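## Task

Carry the sticky-note block from the desk and set it on the counter. If any carton on the desk lands on the floor, the task is failed, and the robot must not topple or finish leaning.

## Robot and tools

ROBOT. An omnidirectional base carries a column roughly 1.7 m high. A carriage slides on it (lift_m, 0 to 1 m) and holds two identical six-joint arms, each with a two-finger gripper. The arm bases sit about 0.57 m + lift_m above the floor, and the carriage underside hangs about 0.15 m lower. Reach is about 0.78 m from the shoulder but only about 0.38 m downward. The hand is about 0.16 m long and 0.1 m wide (0.14 m when open). A parked arm is joints 1-6 = 0, 0.05, 0.05, 1.45, 0, 0. Cameras: carriage_camera (fixed, facing forward, tilted about 20 degrees down), left_wrist_camera and right_wrist_camera (looking past the fingertips).

FRAMES. Base frame: metres, origin on the floor below the base centre, x forward, y left, z up. The left_hand and right_hand readings are in this frame and mark the point between the finger pads. quat_wxyz gives hand orientation: hand z runs along the fingers, and the fingers open along hand y. base_odometry is in the frame the base had at scene start and counts only wheel rotation, so slip shows up as travel. Heading is in rad, left positive.

move. One action per call. Arguments:
- base: one command only, always an offset from where the base last reported itself. {"translate_m": d} drives forward (+) or back, {"strafe_m": d} moves left (+) or right, each -2 to 2 m. {"rotate_rad": d} turns in place, left (+), -6.3 to 6.3 rad.
- joints: absolute targets, keyed by name, with no fixed order. lift_m 0 to 1 m. For each arm (prefix left_ or right_): joint1_rad -2.617 to 3.054 (vertical axis, 0 = forward, + = left); joint2_rad 0 to 3.141 (shoulder: 0 upper arm back and level, 1.57 up, 3.14 forward); joint3_rad 0 to 3.141 (elbow: 0 folded, 3.14 straight); joint4_rad -1.57 to 1.57 (wrist pitch, + lifts the fingertips); joint5_rad -1.57 to 1.57 (wrist yaw, + turns the fingertips RIGHT); joint6_rad -2.094 to 2.094 (roll about the fingers, + clockwise seen from the forearm); gripper_m 0 to 0.093 m (gap between the pads). Joints left out keep any earlier target.
- speeds: optional caps for this action only. translate_m and strafe_m 0.02 to 0.5 m/s, rotate_rad 0.05 to 1.57 rad/s, lift_m 0.08 to 0.25 m/s. The top of each range is the default.
- min_time_s: 0.1 to 8 s, the shortest duration for each arm and gripper motion. It keeps paths straighter.
- cameras: a list of camera names or "all". [] returns no images.
A call with no action returns the full state. Unknown keys make the call invalid. Values out of range get it refused, and a refusal or stop cancels the later move, wait and finished_scene calls in that reply.

wait: seconds 0 to 10 plus cameras. Nothing new is commanded. zoom_image: camera, and region [x0, y0, x1, y1] in image pixels measured from the top-left, at most 504 by 504. finished_scene: scene (the current scene's number). It ends the scene for good, and the result shown is that goal's state with the robot gone.

RESULT LINES. The move line reads "done" or the worst status. base_status and joint_status values: done (for the base this means the wheels turned as commanded, slip included); off_target (stopped short and may still be pushing); contact_stop or time_out (target dropped, holding; a base drive ends after 14 s); not_followed (a collision check held back the arm's targets, which can happen near itself or the other arm); limit_stop_at_motor_heat. on_its_own lists what the robot did unasked, and there "held at" is a target, not a reading. motor_effort is % of maximum, with the peak in brackets. If the lift effort keeps dropping while descending, a hand or its load is resting on something. joint torques wrap at ±28 N m for joints 1-3. A firm grip reads up to 0.005 m narrower than the object, and 0.000 to 0.002 means closed on nothing. To release, command well above the reading. MOTOR HOT appears at 75 °C. At 100 °C that arm goes limp for 30 to 60 s (OVER-TEMPERATURE FAULT).

CAUTIONS.
- Hand readings can be wrong, usually too high at long reach. A 1 kg load lowers a level hand by 7 to 25 cm. Small joint turns may not happen.
- Arms have no contact stop. A blocked arm keeps pushing, then snaps to its target once free. The base stops on wheel effort but ignores the arms.
- If the base gets stuck against something, back off about 0.2 m the way it came.
- Never reverse under a table edge into the column.
- Raising the lift frees a carriage that is resting on something.
- Tipping risk rises with a high carriage, outstretched or loaded arms, pushing, and sudden stops. Lean shows only in images.
- Keep the arms from striking or pressing each other. To separate them when both are held back, send one arm its current readings with joint 1 turned away, then move the other in a later call.
- Arms that stay extended heat up even while you are thinking, because the robot keeps its last command. Park them to cool.
- Don't drop or fling objects, slam things, or knock cartons off the desk. Release the item only once it is still and resting on the counter, with the jar standing cap-up.

Each tool is called after "Request:" as name([rows], argument=value, ...), one row to a line, values as JSON.

## Session

Request:
move()

Scene clock: 0.00 s.
Joint torques (N m): no reading
base_odometry: x=+0.000 y=+0.000 heading=+0.000
base_status: not commanded
joint_positions: lift_m=+0.300 left_joint1_rad=-0.010 left_joint2_rad=+0.044 left_joint3_rad=+0.048 left_joint4_rad=+1.430 left_joint5_rad=-0.008 left_joint6_rad=-0.004 left_gripper_m=+0.09396 right_joint1_rad=-0.011 right_joint2_rad=+0.047 right_joint3_rad=+0.039 right_joint4_rad=+1.421 right_joint5_rad=-0.003 right_joint6_rad=-0.048 right_gripper_m=+0.09396
joint_status: not commanded
motor_effort: lift_m=+29 drive_wheels=+1
left_hand: x=+0.2675 y=+0.3100 z=+1.2842 quat_wxyz=(+0.998, -0.004, +0.069, -0.007) (m; base frame)
right_hand: x=+0.2732 y=-0.3089 z=+1.2813 quat_wxyz=(+0.996, -0.003, +0.079, -0.029) (m; base frame)
pictures: carriage_camera, left_wrist_camera, right_wrist_camera
Images, in order (width x height): carriage_camera 504x504, left_wrist_camera 504x504, right_wrist_camera 504x504.

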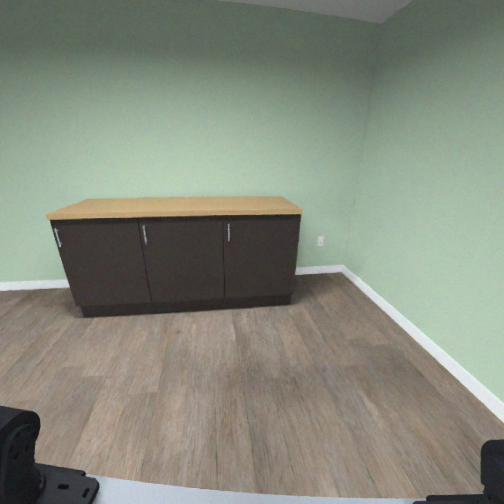

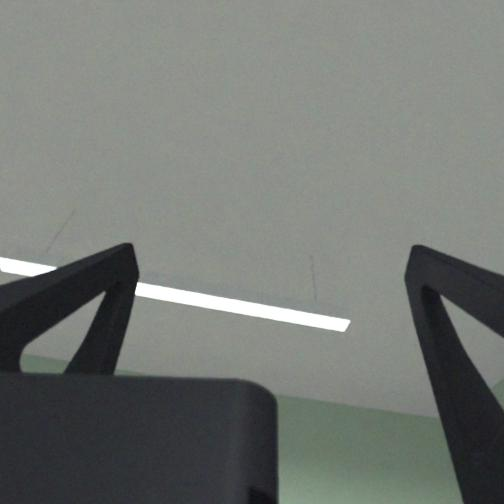

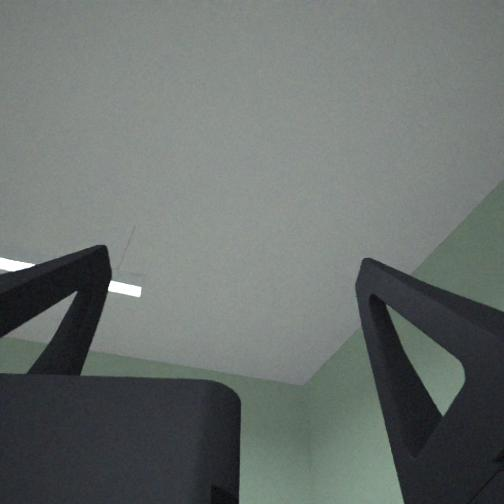

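Request:
move(base={"rotate_rad": 1.2}, cameras=["carriage_camera"])

Request:
move(base={"rotate_rad": 1.2}, cameras=["carriage_camera"])

Request:
move(base={"rotate_rad": 1.2}, cameras=["carriage_camera"])

Request:
move(base={"rotate_rad": 1.2}, cameras=["carriage_camera"])

Scene clock: 7.97 s.
Joint torques (N m): left_arm=[0.61 4.31 5.96 -0.21 -0.11 -0.05] | right_arm=[-0.08 4.23 7.17 -0.05 0.02 -0.11]
move: done
base_odometry: x=+0.000 y=+0.000 heading=+1.200
base_status: done
joint_positions: lift_m=+0.300 left_joint1_rad=-0.010 left_joint2_rad=+0.044 left_joint3_rad=+0.048 left_joint4_rad=+1.430 left_joint5_rad=-0.008 left_joint6_rad=-0.004 left_gripper_m=+0.09396 right_joint1_rad=-0.011 right_joint2_rad=+0.047 right_joint3_rad=+0.039 right_joint4_rad=+1.420 right_joint5_rad=-0.003 right_joint6_rad=-0.048 right_gripper_m=+0.09396
motor_effort: lift_m=+30(30) drive_wheels=+3(19)
left_hand: x=+0.2675 y=+0.3100 z=+1.2842 quat_wxyz=(+0.998, -0.004, +0.069, -0.007) (m; base frame)
right_hand: x=+0.2733 y=-0.3089 z=+1.2813 quat_wxyz=(+0.996, -0.003, +0.079, -0.029) (m; base frame)
pictures: carriage_camera

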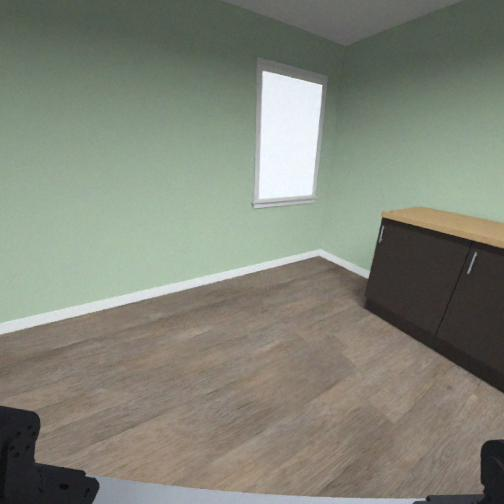

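Scene clock: 10.70 s.
Joint torques (N m): left_arm=[0.66 4.31 6.01 -0.21 -0.12 -0.04] | right_arm=[-0.01 4.25 7.24 -0.04 0 -0.11]
move: done
base_odometry: x=+0.000 y=+0.000 heading=+2.399
base_status: done
joint_positions: lift_m=+0.300 left_joint1_rad=-0.010 left_joint2_rad=+0.044 left_joint3_rad=+0.048 left_joint4_rad=+1.429 left_joint5_rad=-0.008 left_joint6_rad=-0.004 left_gripper_m=+0.09397 right_joint1_rad=-0.011 right_joint2_rad=+0.047 right_joint3_rad=+0.039 right_joint4_rad=+1.420 right_joint5_rad=-0.003 right_joint6_rad=-0.048 right_gripper_m=+0.09397
motor_effort: lift_m=+30(30) drive_wheels=+6(14)
left_hand: x=+0.2676 y=+0.3101 z=+1.2841 quat_wxyz=(+0.998, -0.004, +0.069, -0.007) (m; base frame)
right_hand: x=+0.2734 y=-0.3089 z=+1.2813 quat_wxyz=(+0.996, -0.003, +0.079, -0.029) (m; base frame)
pictures: carriage_camera

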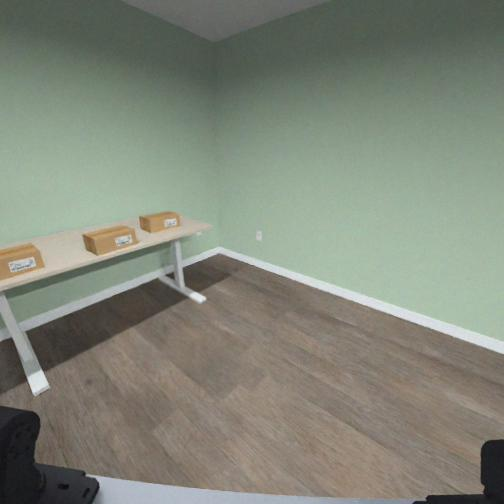

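Scene clock: 13.43 s.
Joint torques (N m): left_arm=[0.61 4.3 5.98 -0.19 -0.1 -0.06] | right_arm=[-0.06 4.29 7.2 -0.03 0.01 -0.11]
move: done
base_odometry: x=+0.000 y=+0.000 heading=-2.685
base_status: done
joint_positions: lift_m=+0.300 left_joint1_rad=-0.010 left_joint2_rad=+0.044 left_joint3_rad=+0.048 left_joint4_rad=+1.429 left_joint5_rad=-0.008 left_joint6_rad=-0.004 left_gripper_m=+0.09398 right_joint1_rad=-0.011 right_joint2_rad=+0.047 right_joint3_rad=+0.039 right_joint4_rad=+1.420 right_joint5_rad=-0.003 right_joint6_rad=-0.048 right_gripper_m=+0.09398
motor_effort: lift_m=+30(30) drive_wheels=+6(14)
left_hand: x=+0.2676 y=+0.3101 z=+1.2841 quat_wxyz=(+0.998, -0.004, +0.069, -0.007) (m; base frame)
right_hand: x=+0.2734 y=-0.3089 z=+1.2813 quat_wxyz=(+0.996, -0.003, +0.079, -0.029) (m; base frame)
pictures: carriage_camera

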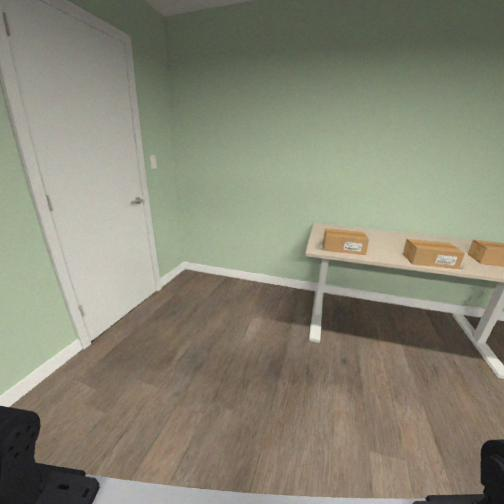

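Scene clock: 16.17 s.
Joint torques (N m): left_arm=[0.62 4.31 5.98 -0.19 -0.11 -0.05] | right_arm=[-0.05 4.27 7.16 -0.03 0.01 -0.11]
move: done
base_odometry: x=+0.000 y=+0.000 heading=-1.485
base_status: done
joint_positions: lift_m=+0.300 left_joint1_rad=-0.010 left_joint2_rad=+0.044 left_joint3_rad=+0.048 left_joint4_rad=+1.429 left_joint5_rad=-0.009 left_joint6_rad=-0.004 left_gripper_m=+0.09398 right_joint1_rad=-0.011 right_joint2_rad=+0.047 right_joint3_rad=+0.039 right_joint4_rad=+1.420 right_joint5_rad=-0.003 right_joint6_rad=-0.048 right_gripper_m=+0.09398
motor_effort: lift_m=+29(30) drive_wheels=+6(13)
left_hand: x=+0.2677 y=+0.3102 z=+1.2841 quat_wxyz=(+0.998, -0.004, +0.069, -0.007) (m; base frame)
right_hand: x=+0.2735 y=-0.3089 z=+1.2813 quat_wxyz=(+0.996, -0.003, +0.079, -0.029) (m; base frame)
pictures: carriage_camera

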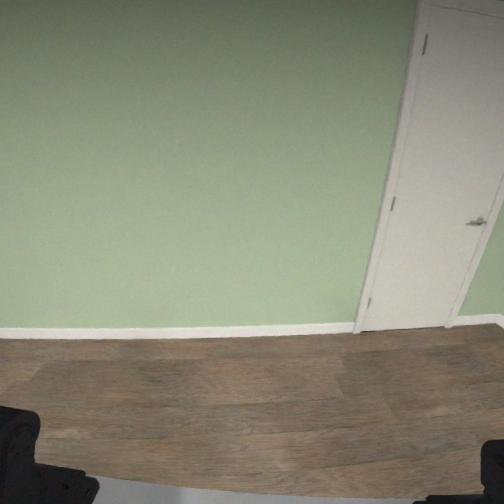

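Request:
move(base={"rotate_rad": -1.65}, joints={"lift_m": 0.9})

Scene clock: 25.10 s.
Joint torques (N m): left_arm=[0.5 4.31 6.01 -0.19 -0.15 -0.05] | right_arm=[-0.03 4.23 7.17 -0.04 0 -0.12]
move: done
base_odometry: x=+0.000 y=+0.000 heading=-3.135
base_status: done
joint_positions: lift_m=+0.900 left_joint1_rad=-0.010 left_joint2_rad=+0.044 left_joint3_rad=+0.048 left_joint4_rad=+1.428 left_joint5_rad=-0.009 left_joint6_rad=-0.004 left_gripper_m=+0.09398 right_joint1_rad=-0.011 right_joint2_rad=+0.047 right_joint3_rad=+0.039 right_joint4_rad=+1.420 right_joint5_rad=-0.003 right_joint6_rad=-0.048 right_gripper_m=+0.09398
joint_status: all done
motor_effort: lift_m=+31(38) drive_wheels=+5(19)
left_hand: x=+0.2679 y=+0.3102 z=+1.8840 quat_wxyz=(+0.998, -0.004, +0.069, -0.007) (m; base frame)
right_hand: x=+0.2735 y=-0.3089 z=+1.8812 quat_wxyz=(+0.996, -0.003, +0.079, -0.029) (m; base frame)
pictures: carriage_camera, left_wrist_camera, right_wrist_camera

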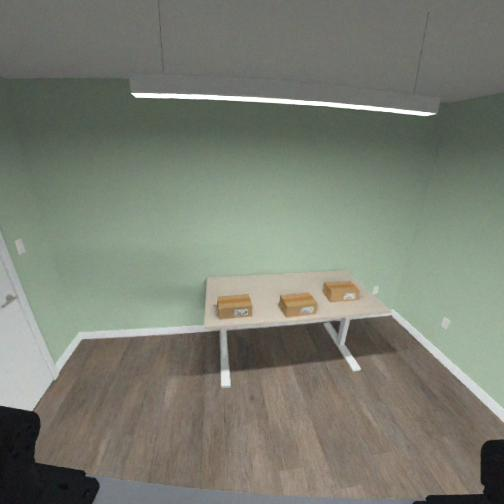

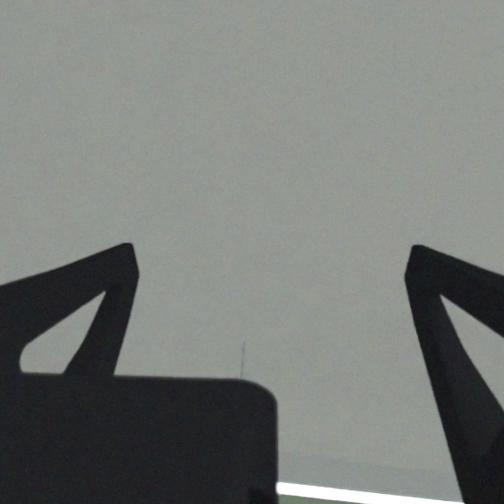

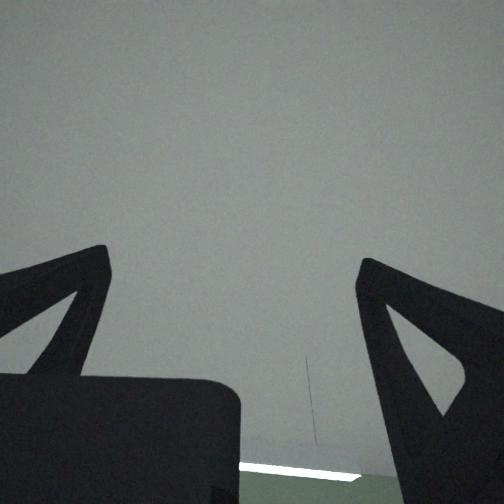

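Request:
zoom_image(camera="carriage_camera", region=[190, 240, 410, 400])

Scaled by 2.291 from the camera's 504x504 image, which has a finer 720x720 frame.

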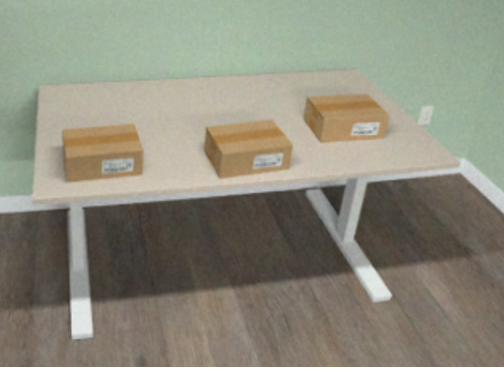

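Request:
move(base={"rotate_rad": 0.115}, cameras=[])

Request:
move(base={"strafe_m": -0.55}, cameras=[])

Request:
move(base={"translate_m": 0.8}, cameras=["carriage_camera"], speeds={"translate_m": 0.35})

Scene clock: 56.80 s.
Joint torques (N m): left_arm=[0.69 4.33 5.98 -0.18 -0.09 -0.05] | right_arm=[-0.02 4.23 7.21 -0.04 0 -0.11]
move: done
base_odometry: x=+0.000 y=+0.000 heading=-3.020
base_status: done
joint_positions: lift_m=+0.900 left_joint1_rad=-0.010 left_joint2_rad=+0.044 left_joint3_rad=+0.048 left_joint4_rad=+1.428 left_joint5_rad=-0.009 left_joint6_rad=-0.004 left_gripper_m=+0.09398 right_joint1_rad=-0.011 right_joint2_rad=+0.047 right_joint3_rad=+0.039 right_joint4_rad=+1.420 right_joint5_rad=-0.003 right_joint6_rad=-0.048 right_gripper_m=+0.09398
motor_effort: lift_m=+31(31) drive_wheels=-10(10)
left_hand: x=+0.2679 y=+0.3102 z=+1.8840 quat_wxyz=(+0.998, -0.004, +0.069, -0.007) (m; base frame)
right_hand: x=+0.2735 y=-0.3089 z=+1.8812 quat_wxyz=(+0.996, -0.003, +0.079, -0.029) (m; base frame)
pictures: none

Scene clock: 60.40 s.
Joint torques (N m): left_arm=[0.8 4.27 6.01 -0.18 -0.11 -0.05] | right_arm=[-0.03 4.22 7.21 -0.05 0.01 -0.12]
move: done
base_odometry: x=-0.066 y=+0.546 heading=-3.021
base_status: done
joint_positions: lift_m=+0.900 left_joint1_rad=-0.010 left_joint2_rad=+0.044 left_joint3_rad=+0.048 left_joint4_rad=+1.428 left_joint5_rad=-0.008 left_joint6_rad=-0.004 left_gripper_m=+0.09398 right_joint1_rad=-0.010 right_joint2_rad=+0.047 right_joint3_rad=+0.039 right_joint4_rad=+1.420 right_joint5_rad=-0.003 right_joint6_rad=-0.048 right_gripper_m=+0.09398
motor_effort: lift_m=+31(31) drive_wheels=-9(21)
left_hand: x=+0.2680 y=+0.3101 z=+1.8840 quat_wxyz=(+0.998, -0.004, +0.070, -0.006) (m; base frame)
right_hand: x=+0.2735 y=-0.3089 z=+1.8812 quat_wxyz=(+0.996, -0.003, +0.079, -0.029) (m; base frame)
pictures: none

Scene clock: 64.50 s.
Joint torques (N m): left_arm=[0.65 4.29 6 -0.18 -0.11 -0.06] | right_arm=[-0.06 4.23 7.17 -0.06 0.02 -0.11]
move: done
base_odometry: x=-0.860 y=+0.451 heading=-3.022
base_status: done
joint_positions: lift_m=+0.900 left_joint1_rad=-0.010 left_joint2_rad=+0.044 left_joint3_rad=+0.048 left_joint4_rad=+1.429 left_joint5_rad=-0.008 left_joint6_rad=-0.004 left_gripper_m=+0.09398 right_joint1_rad=-0.010 right_joint2_rad=+0.047 right_joint3_rad=+0.039 right_joint4_rad=+1.420 right_joint5_rad=-0.003 right_joint6_rad=-0.048 right_gripper_m=+0.09398
motor_effort: lift_m=+31(31) drive_wheels=-5(14)
left_hand: x=+0.2677 y=+0.3101 z=+1.8840 quat_wxyz=(+0.998, -0.004, +0.069, -0.006) (m; base frame)
right_hand: x=+0.2735 y=-0.3089 z=+1.8812 quat_wxyz=(+0.996, -0.003, +0.079, -0.029) (m; base frame)
pictures: carriage_camera

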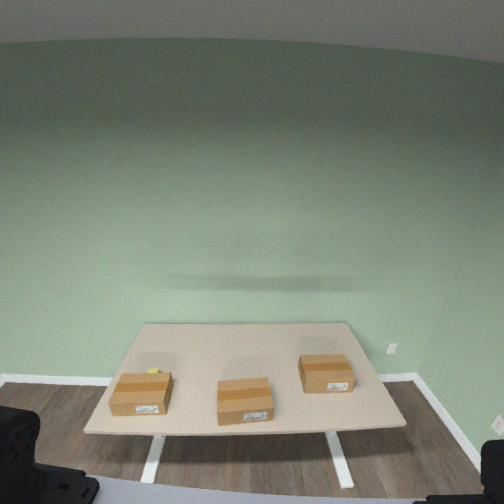

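Request:
zoom_image(camera="carriage_camera", region=[80, 310, 240, 440])

Scaled by 3.150 from the camera's 504x504 image, which has a finer 720x720 frame.

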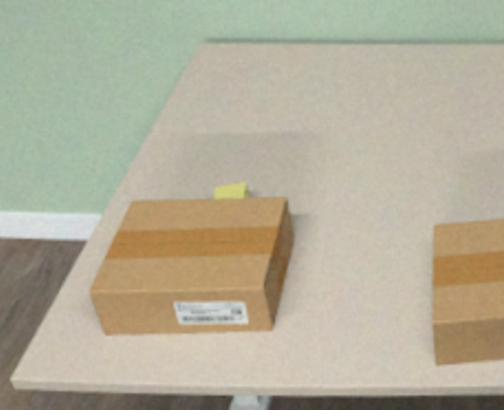

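Request:
move(joints={"left_joint2_rad": 1.57, "left_joint3_rad": 1.57, "left_joint4_rad": 0.0, "right_joint2_rad": 1.0, "right_joint3_rad": 1.57, "right_joint4_rad": -1.2}, min_time_s=3)

Request:
move(joints={"left_joint2_rad": 1.0, "left_joint3_rad": 1.0, "left_joint4_rad": 0.0, "right_joint2_rad": 1.57, "right_joint3_rad": 1.57, "right_joint4_rad": -1.5, "right_joint1_rad": 0.5}, min_time_s=2)

Request:
move(joints={"left_joint1_rad": 0.5, "left_joint2_rad": 1.8, "left_joint3_rad": 1.2, "left_joint4_rad": -0.6, "right_joint2_rad": 1.2, "right_joint3_rad": 0.6, "right_joint4_rad": -0.9, "right_joint1_rad": 0.0}, min_time_s=2)

Scene clock: 114.60 s.
Joint torques (N m): left_arm=[0.61 -7.72 10.88 2.42 -0.11 -0.06] | right_arm=[-0.03 -0.2 9.16 2.02 0.01 -0.12]
move: done
base_odometry: x=-0.860 y=+0.451 heading=-3.022
joint_positions: lift_m=+0.900 left_joint1_rad=-0.010 left_joint2_rad=+1.556 left_joint3_rad=+1.544 left_joint4_rad=+0.021 left_joint5_rad=-0.008 left_joint6_rad=-0.004 left_gripper_m=+0.09398 right_joint1_rad=-0.010 right_joint2_rad=+0.996 right_joint3_rad=+1.545 right_joint4_rad=-1.188 right_joint5_rad=-0.003 right_joint6_rad=-0.048 right_gripper_m=+0.09398
joint_status: all done
motor_effort: lift_m=+31(31) drive_wheels=+3(7)
left_hand: x=+0.7405 y=+0.3055 z=+1.8910 quat_wxyz=(+0.710, -0.001, +0.704, -0.002) (m; base frame)
right_hand: x=+0.4841 y=-0.3111 z=+1.8220 quat_wxyz=(+0.449, -0.017, +0.893, -0.012) (m; base frame)
pictures: carriage_camera, left_wrist_camera, right_wrist_camera

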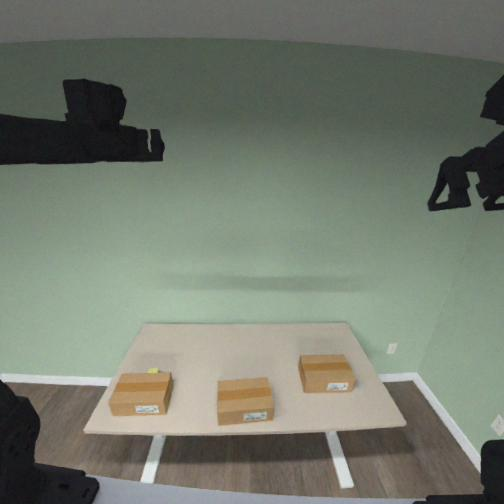

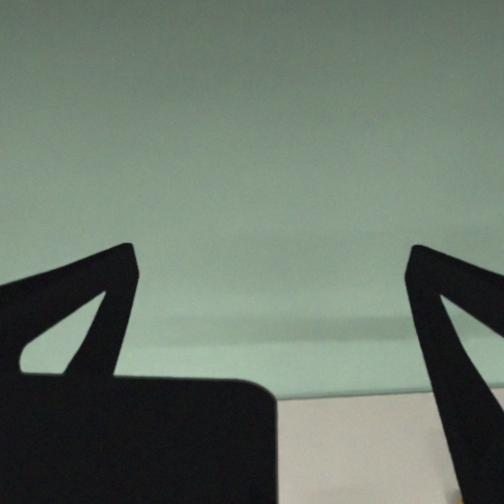

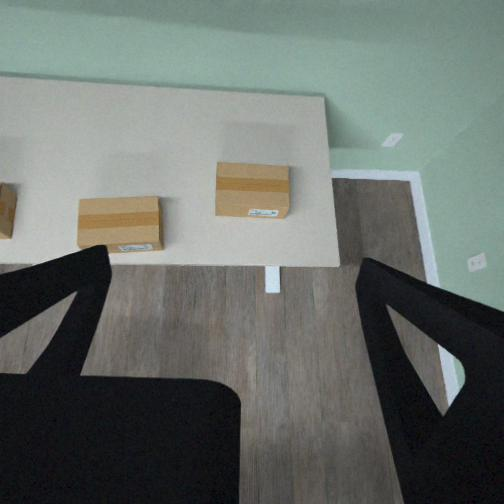

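Scene clock: 116.90 s.
Joint torques (N m): left_arm=[0.58 -4.3 6.63 2.51 -0.12 -0.05] | right_arm=[0.59 -5.86 9.69 0.35 0.01 -0.12]
move: done
base_odometry: x=-0.860 y=+0.451 heading=-3.022
joint_positions: lift_m=+0.900 left_joint1_rad=-0.010 left_joint2_rad=+1.011 left_joint3_rad=+1.016 left_joint4_rad=+0.013 left_joint5_rad=-0.008 left_joint6_rad=-0.004 left_gripper_m=+0.09398 right_joint1_rad=+0.493 right_joint2_rad=+1.566 right_joint3_rad=+1.545 right_joint4_rad=-1.483 right_joint5_rad=-0.003 right_joint6_rad=-0.048 right_gripper_m=+0.09399
joint_status: all done
motor_effort: lift_m=+31(31) drive_wheels=+2(4)
left_hand: x=+0.6031 y=+0.3069 z=+1.8571 quat_wxyz=(+0.713, -0.001, +0.701, -0.002) (m; base frame)
right_hand: x=+0.4805 y=-0.1754 z=+1.6415 quat_wxyz=(+0.033, -0.267, +0.963, +0.009) (m; base frame)
pictures: carriage_camera, left_wrist_camera, right_wrist_camera

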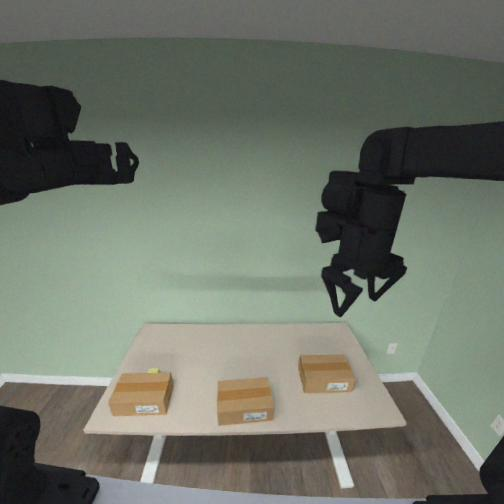

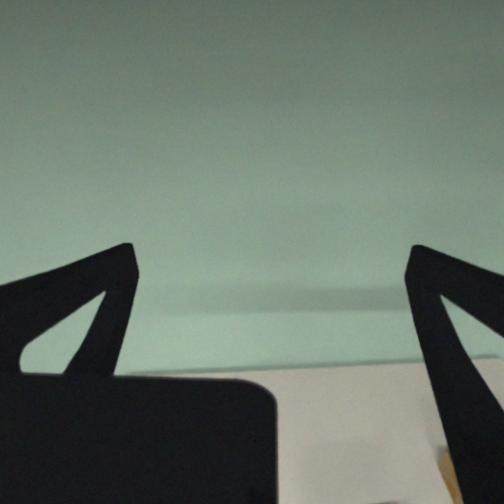

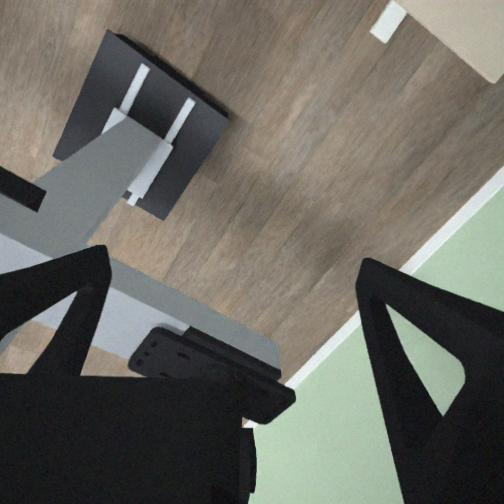

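Scene clock: 119.20 s.
Joint torques (N m): left_arm=[1.07 -9.02 9.61 1.29 -0.12 -0.05] | right_arm=[-0.68 -3.96 6.39 0.67 0.01 -0.12]
move: done
base_odometry: x=-0.860 y=+0.451 heading=-3.022
joint_positions: lift_m=+0.900 left_joint1_rad=+0.495 left_joint2_rad=+1.785 left_joint3_rad=+1.177 left_joint4_rad=-0.581 left_joint5_rad=-0.007 left_joint6_rad=-0.004 left_gripper_m=+0.09399 right_joint1_rad=+0.007 right_joint2_rad=+1.213 right_joint3_rad=+0.605 right_joint4_rad=-0.921 right_joint5_rad=-0.003 right_joint6_rad=-0.048 right_gripper_m=+0.09399
joint_status: all done
motor_effort: lift_m=+31(31) drive_wheels=+3(6)
left_hand: x=+0.5867 y=+0.5017 z=+1.5069 quat_wxyz=(+0.183, -0.243, +0.951, +0.050) (m; base frame)
right_hand: x=+0.4058 y=-0.3073 z=+1.4787 quat_wxyz=(+0.021, -0.028, +0.999, +0.001) (m; base frame)
pictures: carriage_camera, left_wrist_camera, right_wrist_camera

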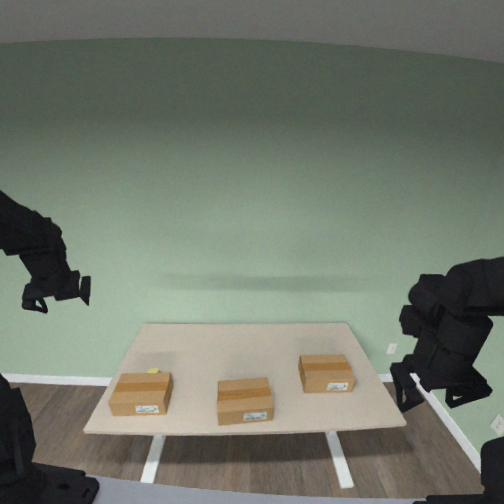

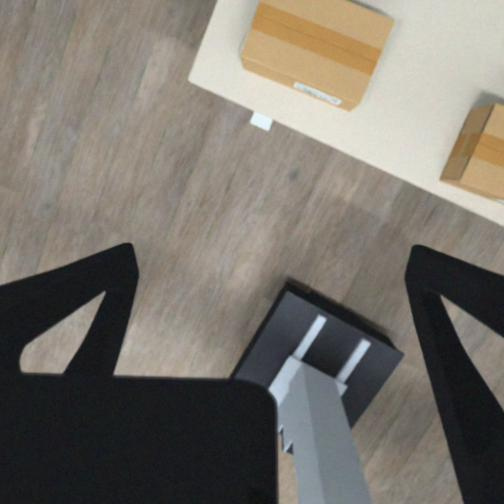

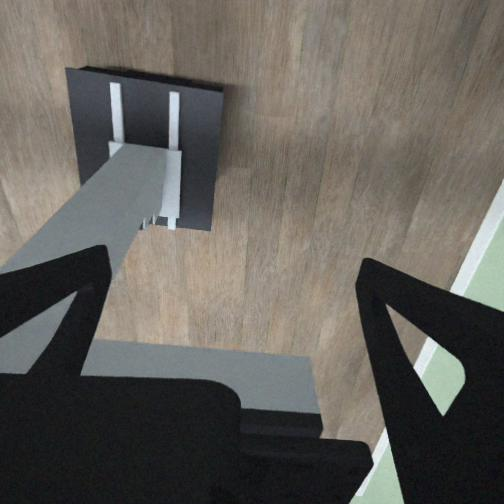

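Request:
move(base={"strafe_m": 0.27}, joints={"left_joint1_rad": 0.0, "left_joint2_rad": 2.79, "left_joint3_rad": 1.43, "left_joint4_rad": -0.21, "right_joint1_rad": 0.0, "right_joint2_rad": 0.05, "right_joint3_rad": 0.05, "right_joint4_rad": 1.45}, min_time_s=3, cameras=[])

Request:
move(base={"translate_m": 0.45}, speeds={"translate_m": 0.25}, joints={"lift_m": 0.75})

Scene clock: 213.30 s.
Joint torques (N m): left_arm=[0.27 -12.38 4.74 0.7 -0.13 -0.05] | right_arm=[-0.43 3.56 5.98 0.11 0.01 -0.11]
move: done
base_odometry: x=-0.828 y=+0.183 heading=-3.022
base_status: done
joint_positions: lift_m=+0.900 left_joint1_rad=+0.005 left_joint2_rad=+2.770 left_joint3_rad=+1.417 left_joint4_rad=-0.222 left_joint5_rad=-0.007 left_joint6_rad=-0.004 left_gripper_m=+0.09399 right_joint1_rad=+0.005 right_joint2_rad=+0.055 right_joint3_rad=+0.056 right_joint4_rad=+1.431 right_joint5_rad=-0.003 right_joint6_rad=-0.048 right_gripper_m=+0.09399
joint_status: all done
motor_effort: lift_m=+31(31) drive_wheels=-6(11)
left_hand: x=+0.6092 y=+0.3121 z=+1.1916 quat_wxyz=(-0.002, -0.004, +1.000, +0.004) (m; base frame)
right_hand: x=+0.2681 y=-0.3083 z=+1.8861 quat_wxyz=(+0.997, -0.003, +0.069, -0.021) (m; base frame)
pictures: none

Scene clock: 216.47 s.
Joint torques (N m): left_arm=[0.17 -13.97 4.41 0.63 -0.13 -0.05] | right_arm=[-0.47 3.96 6.57 0 0.01 -0.11]
move: done
base_odometry: x=-1.275 y=+0.129 heading=-3.022
base_status: done
joint_positions: lift_m=+0.750 left_joint1_rad=+0.004 left_joint2_rad=+2.785 left_joint3_rad=+1.419 left_joint4_rad=-0.214 left_joint5_rad=-0.007 left_joint6_rad=-0.004 left_gripper_m=+0.09399 right_joint1_rad=+0.005 right_joint2_rad=+0.051 right_joint3_rad=+0.050 right_joint4_rad=+1.440 right_joint5_rad=-0.003 right_joint6_rad=-0.048 right_gripper_m=+0.09399
joint_status: all done
motor_effort: lift_m=+28(29) drive_wheels=+5(13)
left_hand: x=+0.6063 y=+0.3119 z=+1.0367 quat_wxyz=(-0.005, -0.004, +1.000, +0.004) (m; base frame)
right_hand: x=+0.2666 y=-0.3083 z=+1.7350 quat_wxyz=(+0.998, -0.003, +0.066, -0.022) (m; base frame)
pictures: carriage_camera, left_wrist_camera, right_wrist_camera

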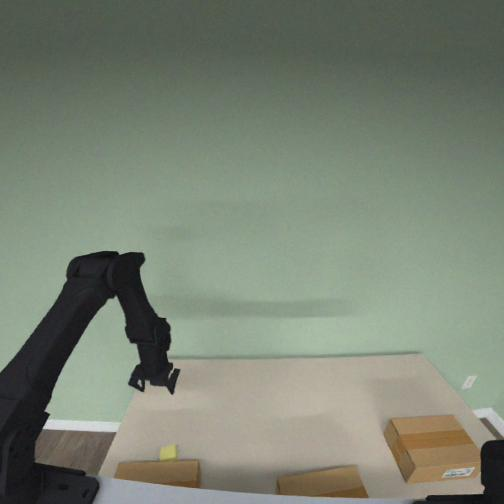

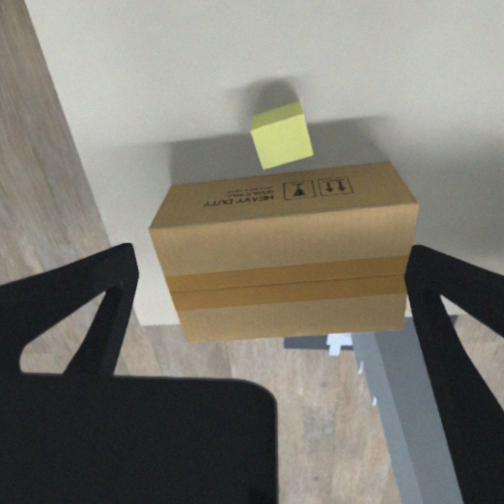

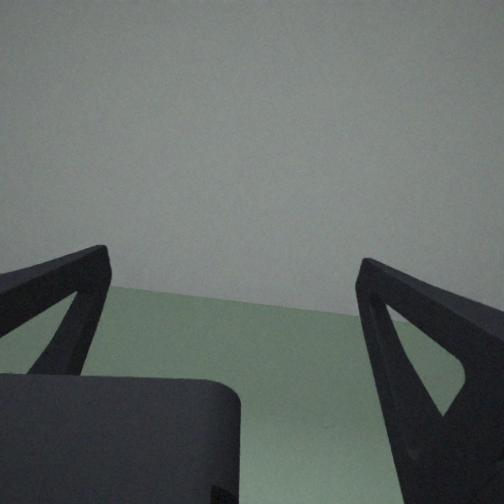

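Request:
zoom_image(camera="left_wrist_camera", region=[130, 60, 430, 360])

Scaled by 1.680 from the camera's 504x504 image, which has a finer 720x720 frame.

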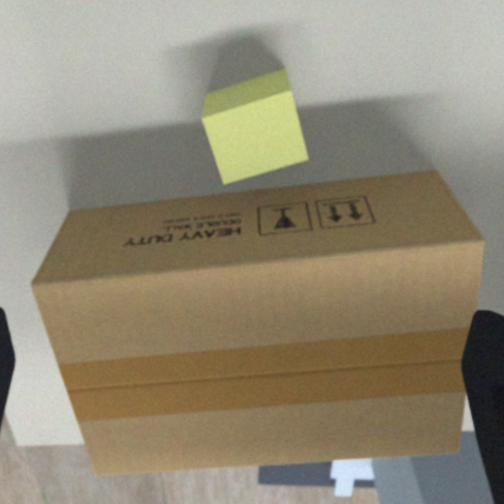

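Request:
move(joints={"lift_m": 0.63, "left_joint1_rad": -0.06, "left_joint2_rad": 2.764, "left_joint3_rad": 1.329, "left_joint4_rad": -0.285, "left_joint6_rad": -0.36}, min_time_s=1.5, cameras=["left_wrist_camera", "carriage_camera"])

Scene clock: 295.83 s.
Joint torques (N m): left_arm=[0.21 -15.62 1.68 0.01 -0.16 -0.14] | right_arm=[-0.43 3.99 6.53 0 0.01 -0.11]
move: done
base_odometry: x=-1.275 y=+0.129 heading=-3.022
joint_positions: lift_m=+0.630 left_joint1_rad=-0.055 left_joint2_rad=+2.785 left_joint3_rad=+1.337 left_joint4_rad=-0.271 left_joint5_rad=-0.007 left_joint6_rad=-0.350 left_gripper_m=+0.09399 right_joint1_rad=+0.005 right_joint2_rad=+0.051 right_joint3_rad=+0.050 right_joint4_rad=+1.440 right_joint5_rad=-0.003 right_joint6_rad=-0.048 right_gripper_m=+0.09399
joint_status: all done
motor_effort: lift_m=+28(28) drive_wheels=+5(10)
left_hand: x=+0.5528 y=+0.2927 z=+0.9113 quat_wxyz=(-0.072, -0.146, +0.986, +0.018) (m; base frame)
right_hand: x=+0.2665 y=-0.3083 z=+1.6150 quat_wxyz=(+0.998, -0.003, +0.066, -0.022) (m; base frame)
pictures: carriage_camera, left_wrist_camera

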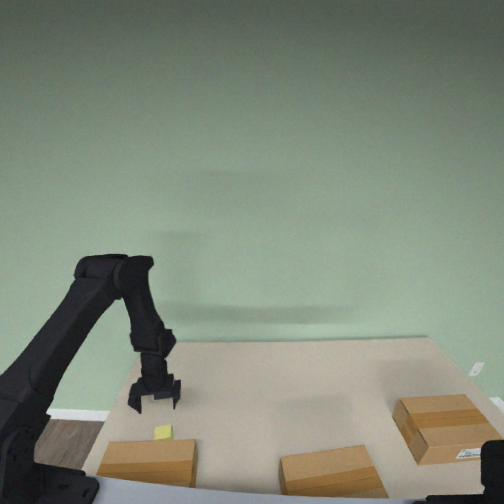

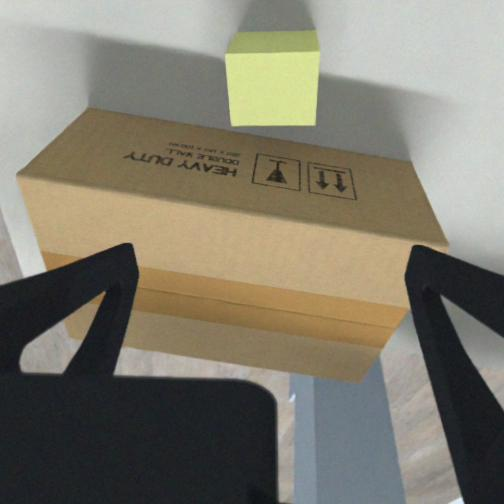

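Request:
move(joints={"lift_m": 0.53}, cameras=["left_wrist_camera", "carriage_camera"])

Scene clock: 339.93 s.
Joint torques (N m): left_arm=[0.24 -14.84 1.84 0.1 -0.16 -0.15] | right_arm=[-0.43 4.05 6.68 -0.01 0.01 -0.12]
move: done
base_odometry: x=-1.275 y=+0.129 heading=-3.022
joint_positions: lift_m=+0.530 left_joint1_rad=-0.055 left_joint2_rad=+2.778 left_joint3_rad=+1.335 left_joint4_rad=-0.279 left_joint5_rad=-0.007 left_joint6_rad=-0.352 left_gripper_m=+0.09399 right_joint1_rad=+0.005 right_joint2_rad=+0.050 right_joint3_rad=+0.049 right_joint4_rad=+1.440 right_joint5_rad=-0.003 right_joint6_rad=-0.048 right_gripper_m=+0.09399
joint_status: all done
motor_effort: lift_m=+27(29) drive_wheels=+4(9)
left_hand: x=+0.5531 y=+0.2927 z=+0.8137 quat_wxyz=(-0.073, -0.147, +0.986, +0.019) (m; base frame)
right_hand: x=+0.2665 y=-0.3083 z=+1.5148 quat_wxyz=(+0.998, -0.003, +0.066, -0.022) (m; base frame)
pictures: carriage_camera, left_wrist_camera

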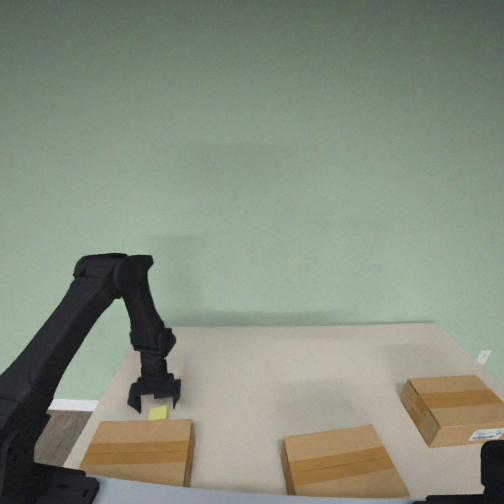

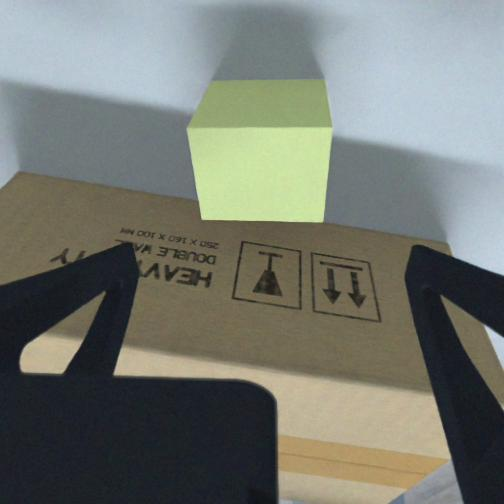

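Request:
move(joints={"lift_m": 0.466, "left_joint1_rad": -0.047}, speeds={"lift_m": 0.1}, cameras=["left_wrist_camera", "carriage_camera"])

Scene clock: 356.70 s.
Joint torques (N m): left_arm=[1.16 -14.78 2.13 0.11 -0.15 -0.14] | right_arm=[-0.44 4.14 6.64 0 0.01 -0.11]
move: done
base_odometry: x=-1.275 y=+0.129 heading=-3.022
joint_positions: lift_m=+0.466 left_joint1_rad=-0.054 left_joint2_rad=+2.777 left_joint3_rad=+1.335 left_joint4_rad=-0.281 left_joint5_rad=-0.007 left_joint6_rad=-0.352 left_gripper_m=+0.09399 right_joint1_rad=+0.005 right_joint2_rad=+0.050 right_joint3_rad=+0.049 right_joint4_rad=+1.440 right_joint5_rad=-0.003 right_joint6_rad=-0.048 right_gripper_m=+0.09399
joint_status: all done
motor_effort: lift_m=+28(29) drive_wheels=+3(9)
left_hand: x=+0.5526 y=+0.2931 z=+0.7501 quat_wxyz=(-0.074, -0.148, +0.986, +0.019) (m; base frame)
right_hand: x=+0.2664 y=-0.3083 z=+1.4508 quat_wxyz=(+0.998, -0.003, +0.066, -0.022) (m; base frame)
pictures: carriage_camera, left_wrist_camera

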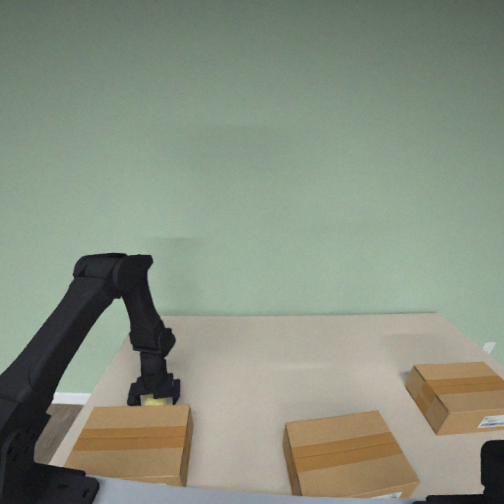

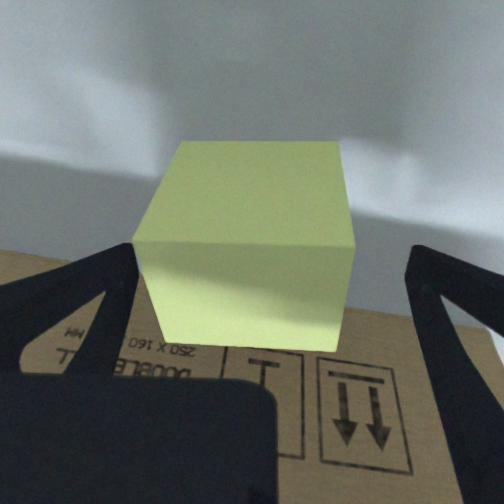

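Request:
move(joints={"left_joint1_rad": -0.03}, cameras=["left_wrist_camera"])

Request:
move(joints={"left_gripper_m": 0.044}, min_time_s=1.5, cameras=["left_wrist_camera"])

Scene clock: 364.47 s.
Joint torques (N m): left_arm=[0.85 -14.75 2.02 0.11 -0.17 -0.14] | right_arm=[-0.46 4.07 6.6 -0.01 0.01 -0.11]
move: done
base_odometry: x=-1.275 y=+0.129 heading=-3.022
joint_positions: lift_m=+0.466 left_joint1_rad=-0.032 left_joint2_rad=+2.777 left_joint3_rad=+1.335 left_joint4_rad=-0.281 left_joint5_rad=-0.007 left_joint6_rad=-0.352 left_gripper_m=+0.09399 right_joint1_rad=+0.005 right_joint2_rad=+0.050 right_joint3_rad=+0.049 right_joint4_rad=+1.440 right_joint5_rad=-0.003 right_joint6_rad=-0.048 right_gripper_m=+0.09399
joint_status: all done
motor_effort: lift_m=+28(28) drive_wheels=+4(6)
left_hand: x=+0.5528 y=+0.3001 z=+0.7501 quat_wxyz=(-0.074, -0.159, +0.984, +0.018) (m; base frame)
right_hand: x=+0.2664 y=-0.3083 z=+1.4508 quat_wxyz=(+0.998, -0.003, +0.066, -0.022) (m; base frame)
pictures: left_wrist_camera

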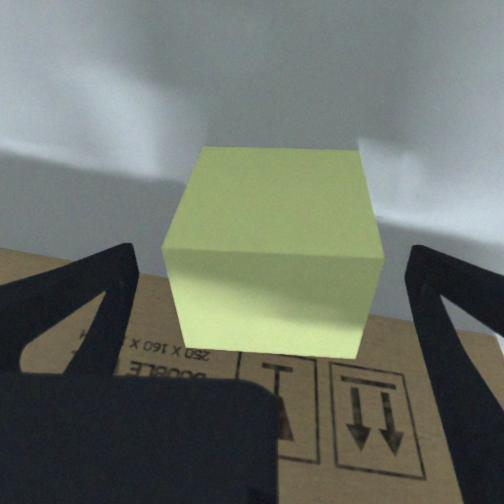

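Scene clock: 366.27 s.
Joint torques (N m): left_arm=[0.79 -14.74 2 0.12 -0.17 -0.14] | right_arm=[-0.47 4.05 6.61 0.01 0 -0.11]
move: off_target
base_odometry: x=-1.275 y=+0.129 heading=-3.022
joint_positions: lift_m=+0.466 left_joint1_rad=-0.032 left_joint2_rad=+2.777 left_joint3_rad=+1.335 left_joint4_rad=-0.282 left_joint5_rad=-0.007 left_joint6_rad=-0.352 left_gripper_m=+0.05132 right_joint1_rad=+0.005 right_joint2_rad=+0.050 right_joint3_rad=+0.049 right_joint4_rad=+1.440 right_joint5_rad=-0.003 right_joint6_rad=-0.048 right_gripper_m=+0.09399
joint_status: left_gripper_m off_target (ended at +0.05135, target +0.04400)
motor_effort: lift_m=+28(28) drive_wheels=+4(7)
left_hand: x=+0.5527 y=+0.3000 z=+0.7501 quat_wxyz=(-0.074, -0.159, +0.984, +0.018) (m; base frame)
right_hand: x=+0.2664 y=-0.3083 z=+1.4508 quat_wxyz=(+0.998, -0.003, +0.066, -0.022) (m; base frame)
pictures: left_wrist_camera

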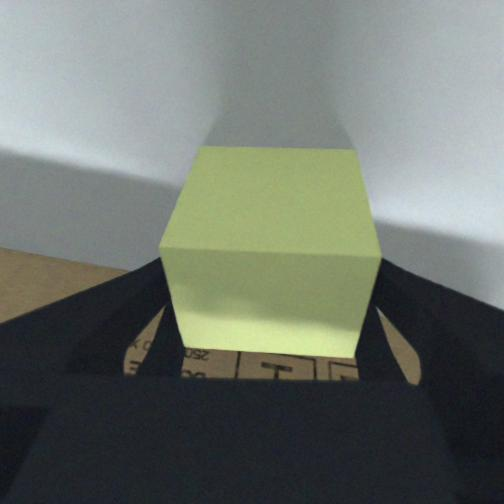

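Request:
move(joints={"lift_m": 0.75}, speeds={"lift_m": 0.15}, cameras=["left_wrist_camera", "carriage_camera"])

Request:
move(base={"translate_m": -0.55}, joints={"left_joint1_rad": 0.0, "left_joint2_rad": 1.3, "left_joint3_rad": 0.6, "left_joint4_rad": -0.9}, min_time_s=2.5, speeds={"translate_m": 0.25}, cameras=["left_wrist_camera", "carriage_camera"])

Scene clock: 390.00 s.
Joint torques (N m): left_arm=[0.79 -14.75 1.99 0.14 -0.16 -0.14] | right_arm=[-0.46 4.01 6.6 -0.01 0 -0.12]
move: done
base_odometry: x=-1.275 y=+0.129 heading=-3.022
joint_positions: lift_m=+0.750 left_joint1_rad=-0.032 left_joint2_rad=+2.777 left_joint3_rad=+1.333 left_joint4_rad=-0.283 left_joint5_rad=-0.007 left_joint6_rad=-0.352 left_gripper_m=+0.05132 right_joint1_rad=+0.005 right_joint2_rad=+0.050 right_joint3_rad=+0.049 right_joint4_rad=+1.440 right_joint5_rad=-0.003 right_joint6_rad=-0.048 right_gripper_m=+0.09399
joint_status: all done
motor_effort: lift_m=+31(38) drive_wheels=+6(10)
left_hand: x=+0.5519 y=+0.3000 z=+1.0338 quat_wxyz=(-0.075, -0.159, +0.984, +0.018) (m; base frame)
right_hand: x=+0.2664 y=-0.3083 z=+1.7345 quat_wxyz=(+0.998, -0.003, +0.066, -0.022) (m; base frame)
pictures: carriage_camera, left_wrist_camera

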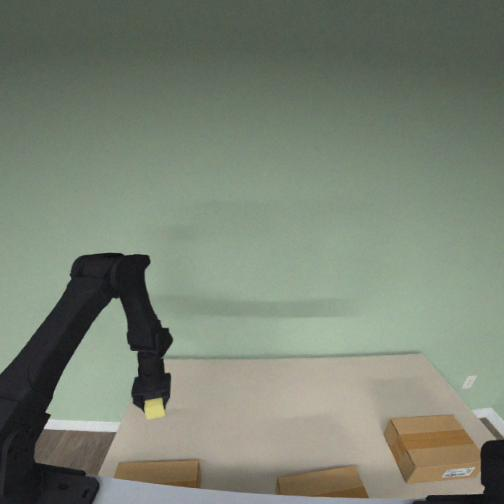

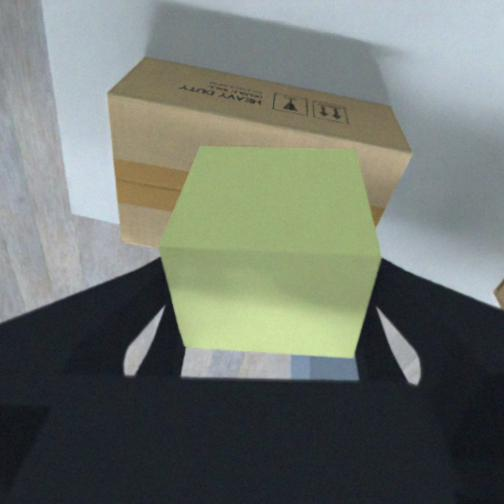

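Scene clock: 393.57 s.
Joint torques (N m): left_arm=[0.99 -5.42 5.23 0.43 -0.17 -0.13] | right_arm=[-0.47 4.08 6.64 -0.02 0.02 -0.11]
move: done
base_odometry: x=-0.729 y=+0.194 heading=-3.022
base_status: done
joint_positions: lift_m=+0.750 left_joint1_rad=-0.005 left_joint2_rad=+1.313 left_joint3_rad=+0.610 left_joint4_rad=-0.892 left_joint5_rad=-0.007 left_joint6_rad=-0.352 left_gripper_m=+0.05131 right_joint1_rad=+0.005 right_joint2_rad=+0.050 right_joint3_rad=+0.049 right_joint4_rad=+1.441 right_joint5_rad=-0.003 right_joint6_rad=-0.048 right_gripper_m=+0.09399
joint_status: all done
motor_effort: lift_m=+31(31) drive_wheels=-1(16)
left_hand: x=+0.4050 y=+0.3092 z=+1.3146 quat_wxyz=(-0.012, -0.172, +0.985, +0.005) (m; base frame)
right_hand: x=+0.2661 y=-0.3083 z=+1.7346 quat_wxyz=(+0.998, -0.003, +0.065, -0.022) (m; base frame)
pictures: carriage_camera, left_wrist_camera

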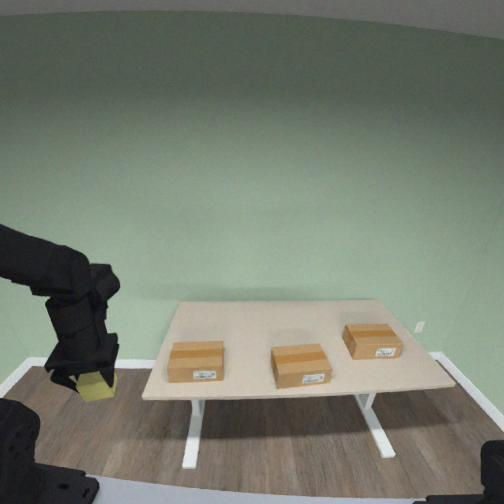

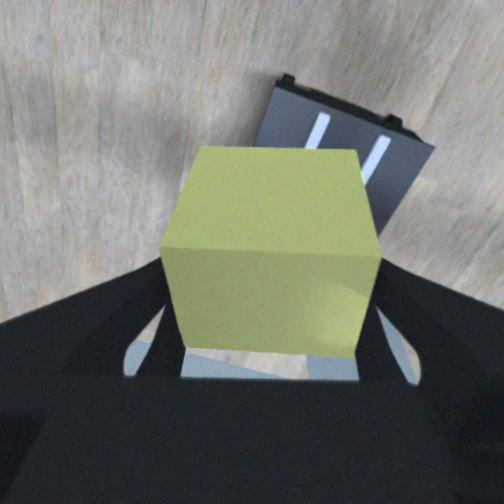

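Works well. Now turn toward the counter.

Request:
move(base={"rotate_rad": 3.142}, cameras=["carriage_camera"])

Request:
move(base={"translate_m": 1.6}, cameras=["carriage_camera"])

Scene clock: 400.17 s.
Joint torques (N m): left_arm=[0.68 -5.59 5.23 0.42 -0.13 -0.14] | right_arm=[-0.42 4.05 6.64 -0.02 0.01 -0.11]
move: done
base_odometry: x=-0.729 y=+0.194 heading=+0.120
base_status: done
joint_positions: lift_m=+0.750 left_joint1_rad=+0.000 left_joint2_rad=+1.313 left_joint3_rad=+0.610 left_joint4_rad=-0.893 left_joint5_rad=-0.010 left_joint6_rad=-0.352 left_gripper_m=+0.05130 right_joint1_rad=+0.005 right_joint2_rad=+0.050 right_joint3_rad=+0.049 right_joint4_rad=+1.441 right_joint5_rad=-0.003 right_joint6_rad=-0.048 right_gripper_m=+0.09401
motor_effort: lift_m=+31(31) drive_wheels=+5(17)
left_hand: x=+0.4049 y=+0.3106 z=+1.3146 quat_wxyz=(-0.012, -0.175, +0.984, +0.007) (m; base frame)
right_hand: x=+0.2661 y=-0.3083 z=+1.7346 quat_wxyz=(+0.998, -0.003, +0.065, -0.022) (m; base frame)
pictures: carriage_camera

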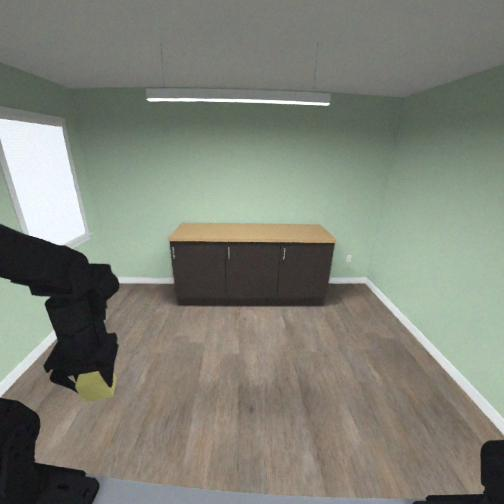

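Scene clock: 405.73 s.
Joint torques (N m): left_arm=[0.61 -5.29 5.26 0.44 -0.14 -0.15] | right_arm=[-0.42 4.11 6.69 -0.04 0.02 -0.11]
move: done
base_odometry: x=+0.859 y=+0.388 heading=+0.121
base_status: done
joint_positions: lift_m=+0.750 left_joint1_rad=+0.000 left_joint2_rad=+1.313 left_joint3_rad=+0.610 left_joint4_rad=-0.897 left_joint5_rad=-0.010 left_joint6_rad=-0.352 left_gripper_m=+0.05130 right_joint1_rad=+0.005 right_joint2_rad=+0.050 right_joint3_rad=+0.049 right_joint4_rad=+1.443 right_joint5_rad=-0.003 right_joint6_rad=-0.048 right_gripper_m=+0.09401
motor_effort: lift_m=+31(31) drive_wheels=-9(24)
left_hand: x=+0.4040 y=+0.3106 z=+1.3148 quat_wxyz=(-0.013, -0.175, +0.984, +0.007) (m; base frame)
right_hand: x=+0.2658 y=-0.3083 z=+1.7346 quat_wxyz=(+0.998, -0.003, +0.064, -0.022) (m; base frame)
pictures: carriage_camera

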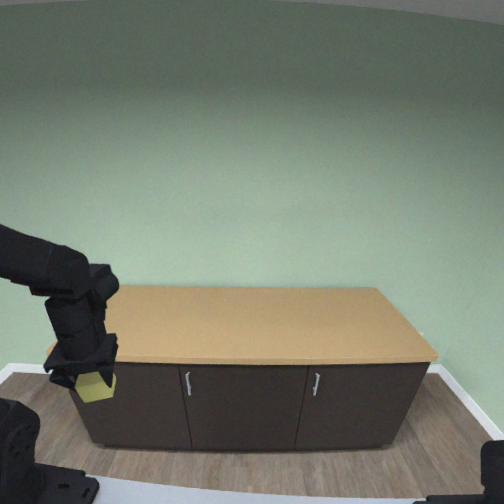

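Request:
move(base={"translate_m": 0.35}, speeds={"translate_m": 0.25}, joints={"lift_m": 0.9, "left_joint2_rad": 2.764, "left_joint3_rad": 1.329, "left_joint4_rad": -0.285}, min_time_s=2.5, cameras=["left_wrist_camera", "carriage_camera"])

Scene clock: 430.67 s.
Joint torques (N m): left_arm=[0.65 -11.86 3.93 0.27 -0.13 -0.15] | right_arm=[-0.49 4.11 6.64 -0.07 0.01 -0.12]
move: done
base_odometry: x=+1.206 y=+0.431 heading=+0.122
base_status: done
joint_positions: lift_m=+0.900 left_joint1_rad=+0.000 left_joint2_rad=+2.748 left_joint3_rad=+1.316 left_joint4_rad=-0.295 left_joint5_rad=-0.009 left_joint6_rad=-0.352 left_gripper_m=+0.05130 right_joint1_rad=+0.005 right_joint2_rad=+0.049 right_joint3_rad=+0.048 right_joint4_rad=+1.444 right_joint5_rad=-0.003 right_joint6_rad=-0.048 right_gripper_m=+0.09401
joint_status: all done
motor_effort: lift_m=+31(37) drive_wheels=-8(18)
left_hand: x=+0.5511 y=+0.3105 z=+1.1918 quat_wxyz=(-0.077, -0.174, +0.982, +0.018) (m; base frame)
right_hand: x=+0.2654 y=-0.3083 z=+1.8846 quat_wxyz=(+0.998, -0.003, +0.064, -0.022) (m; base frame)
pictures: carriage_camera, left_wrist_camera

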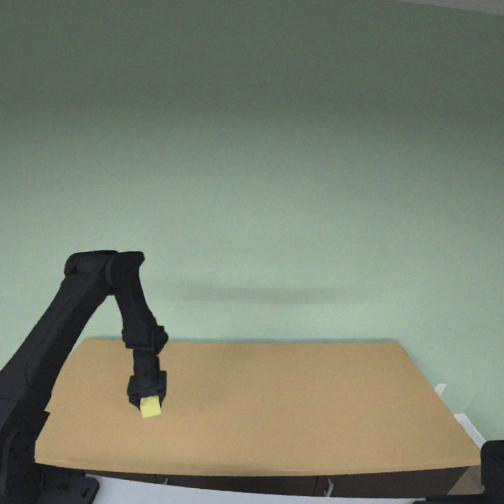

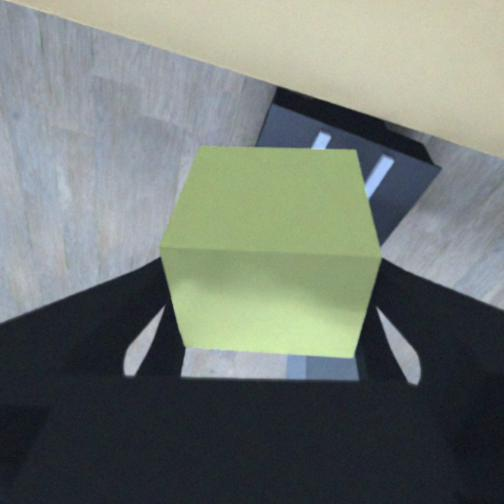

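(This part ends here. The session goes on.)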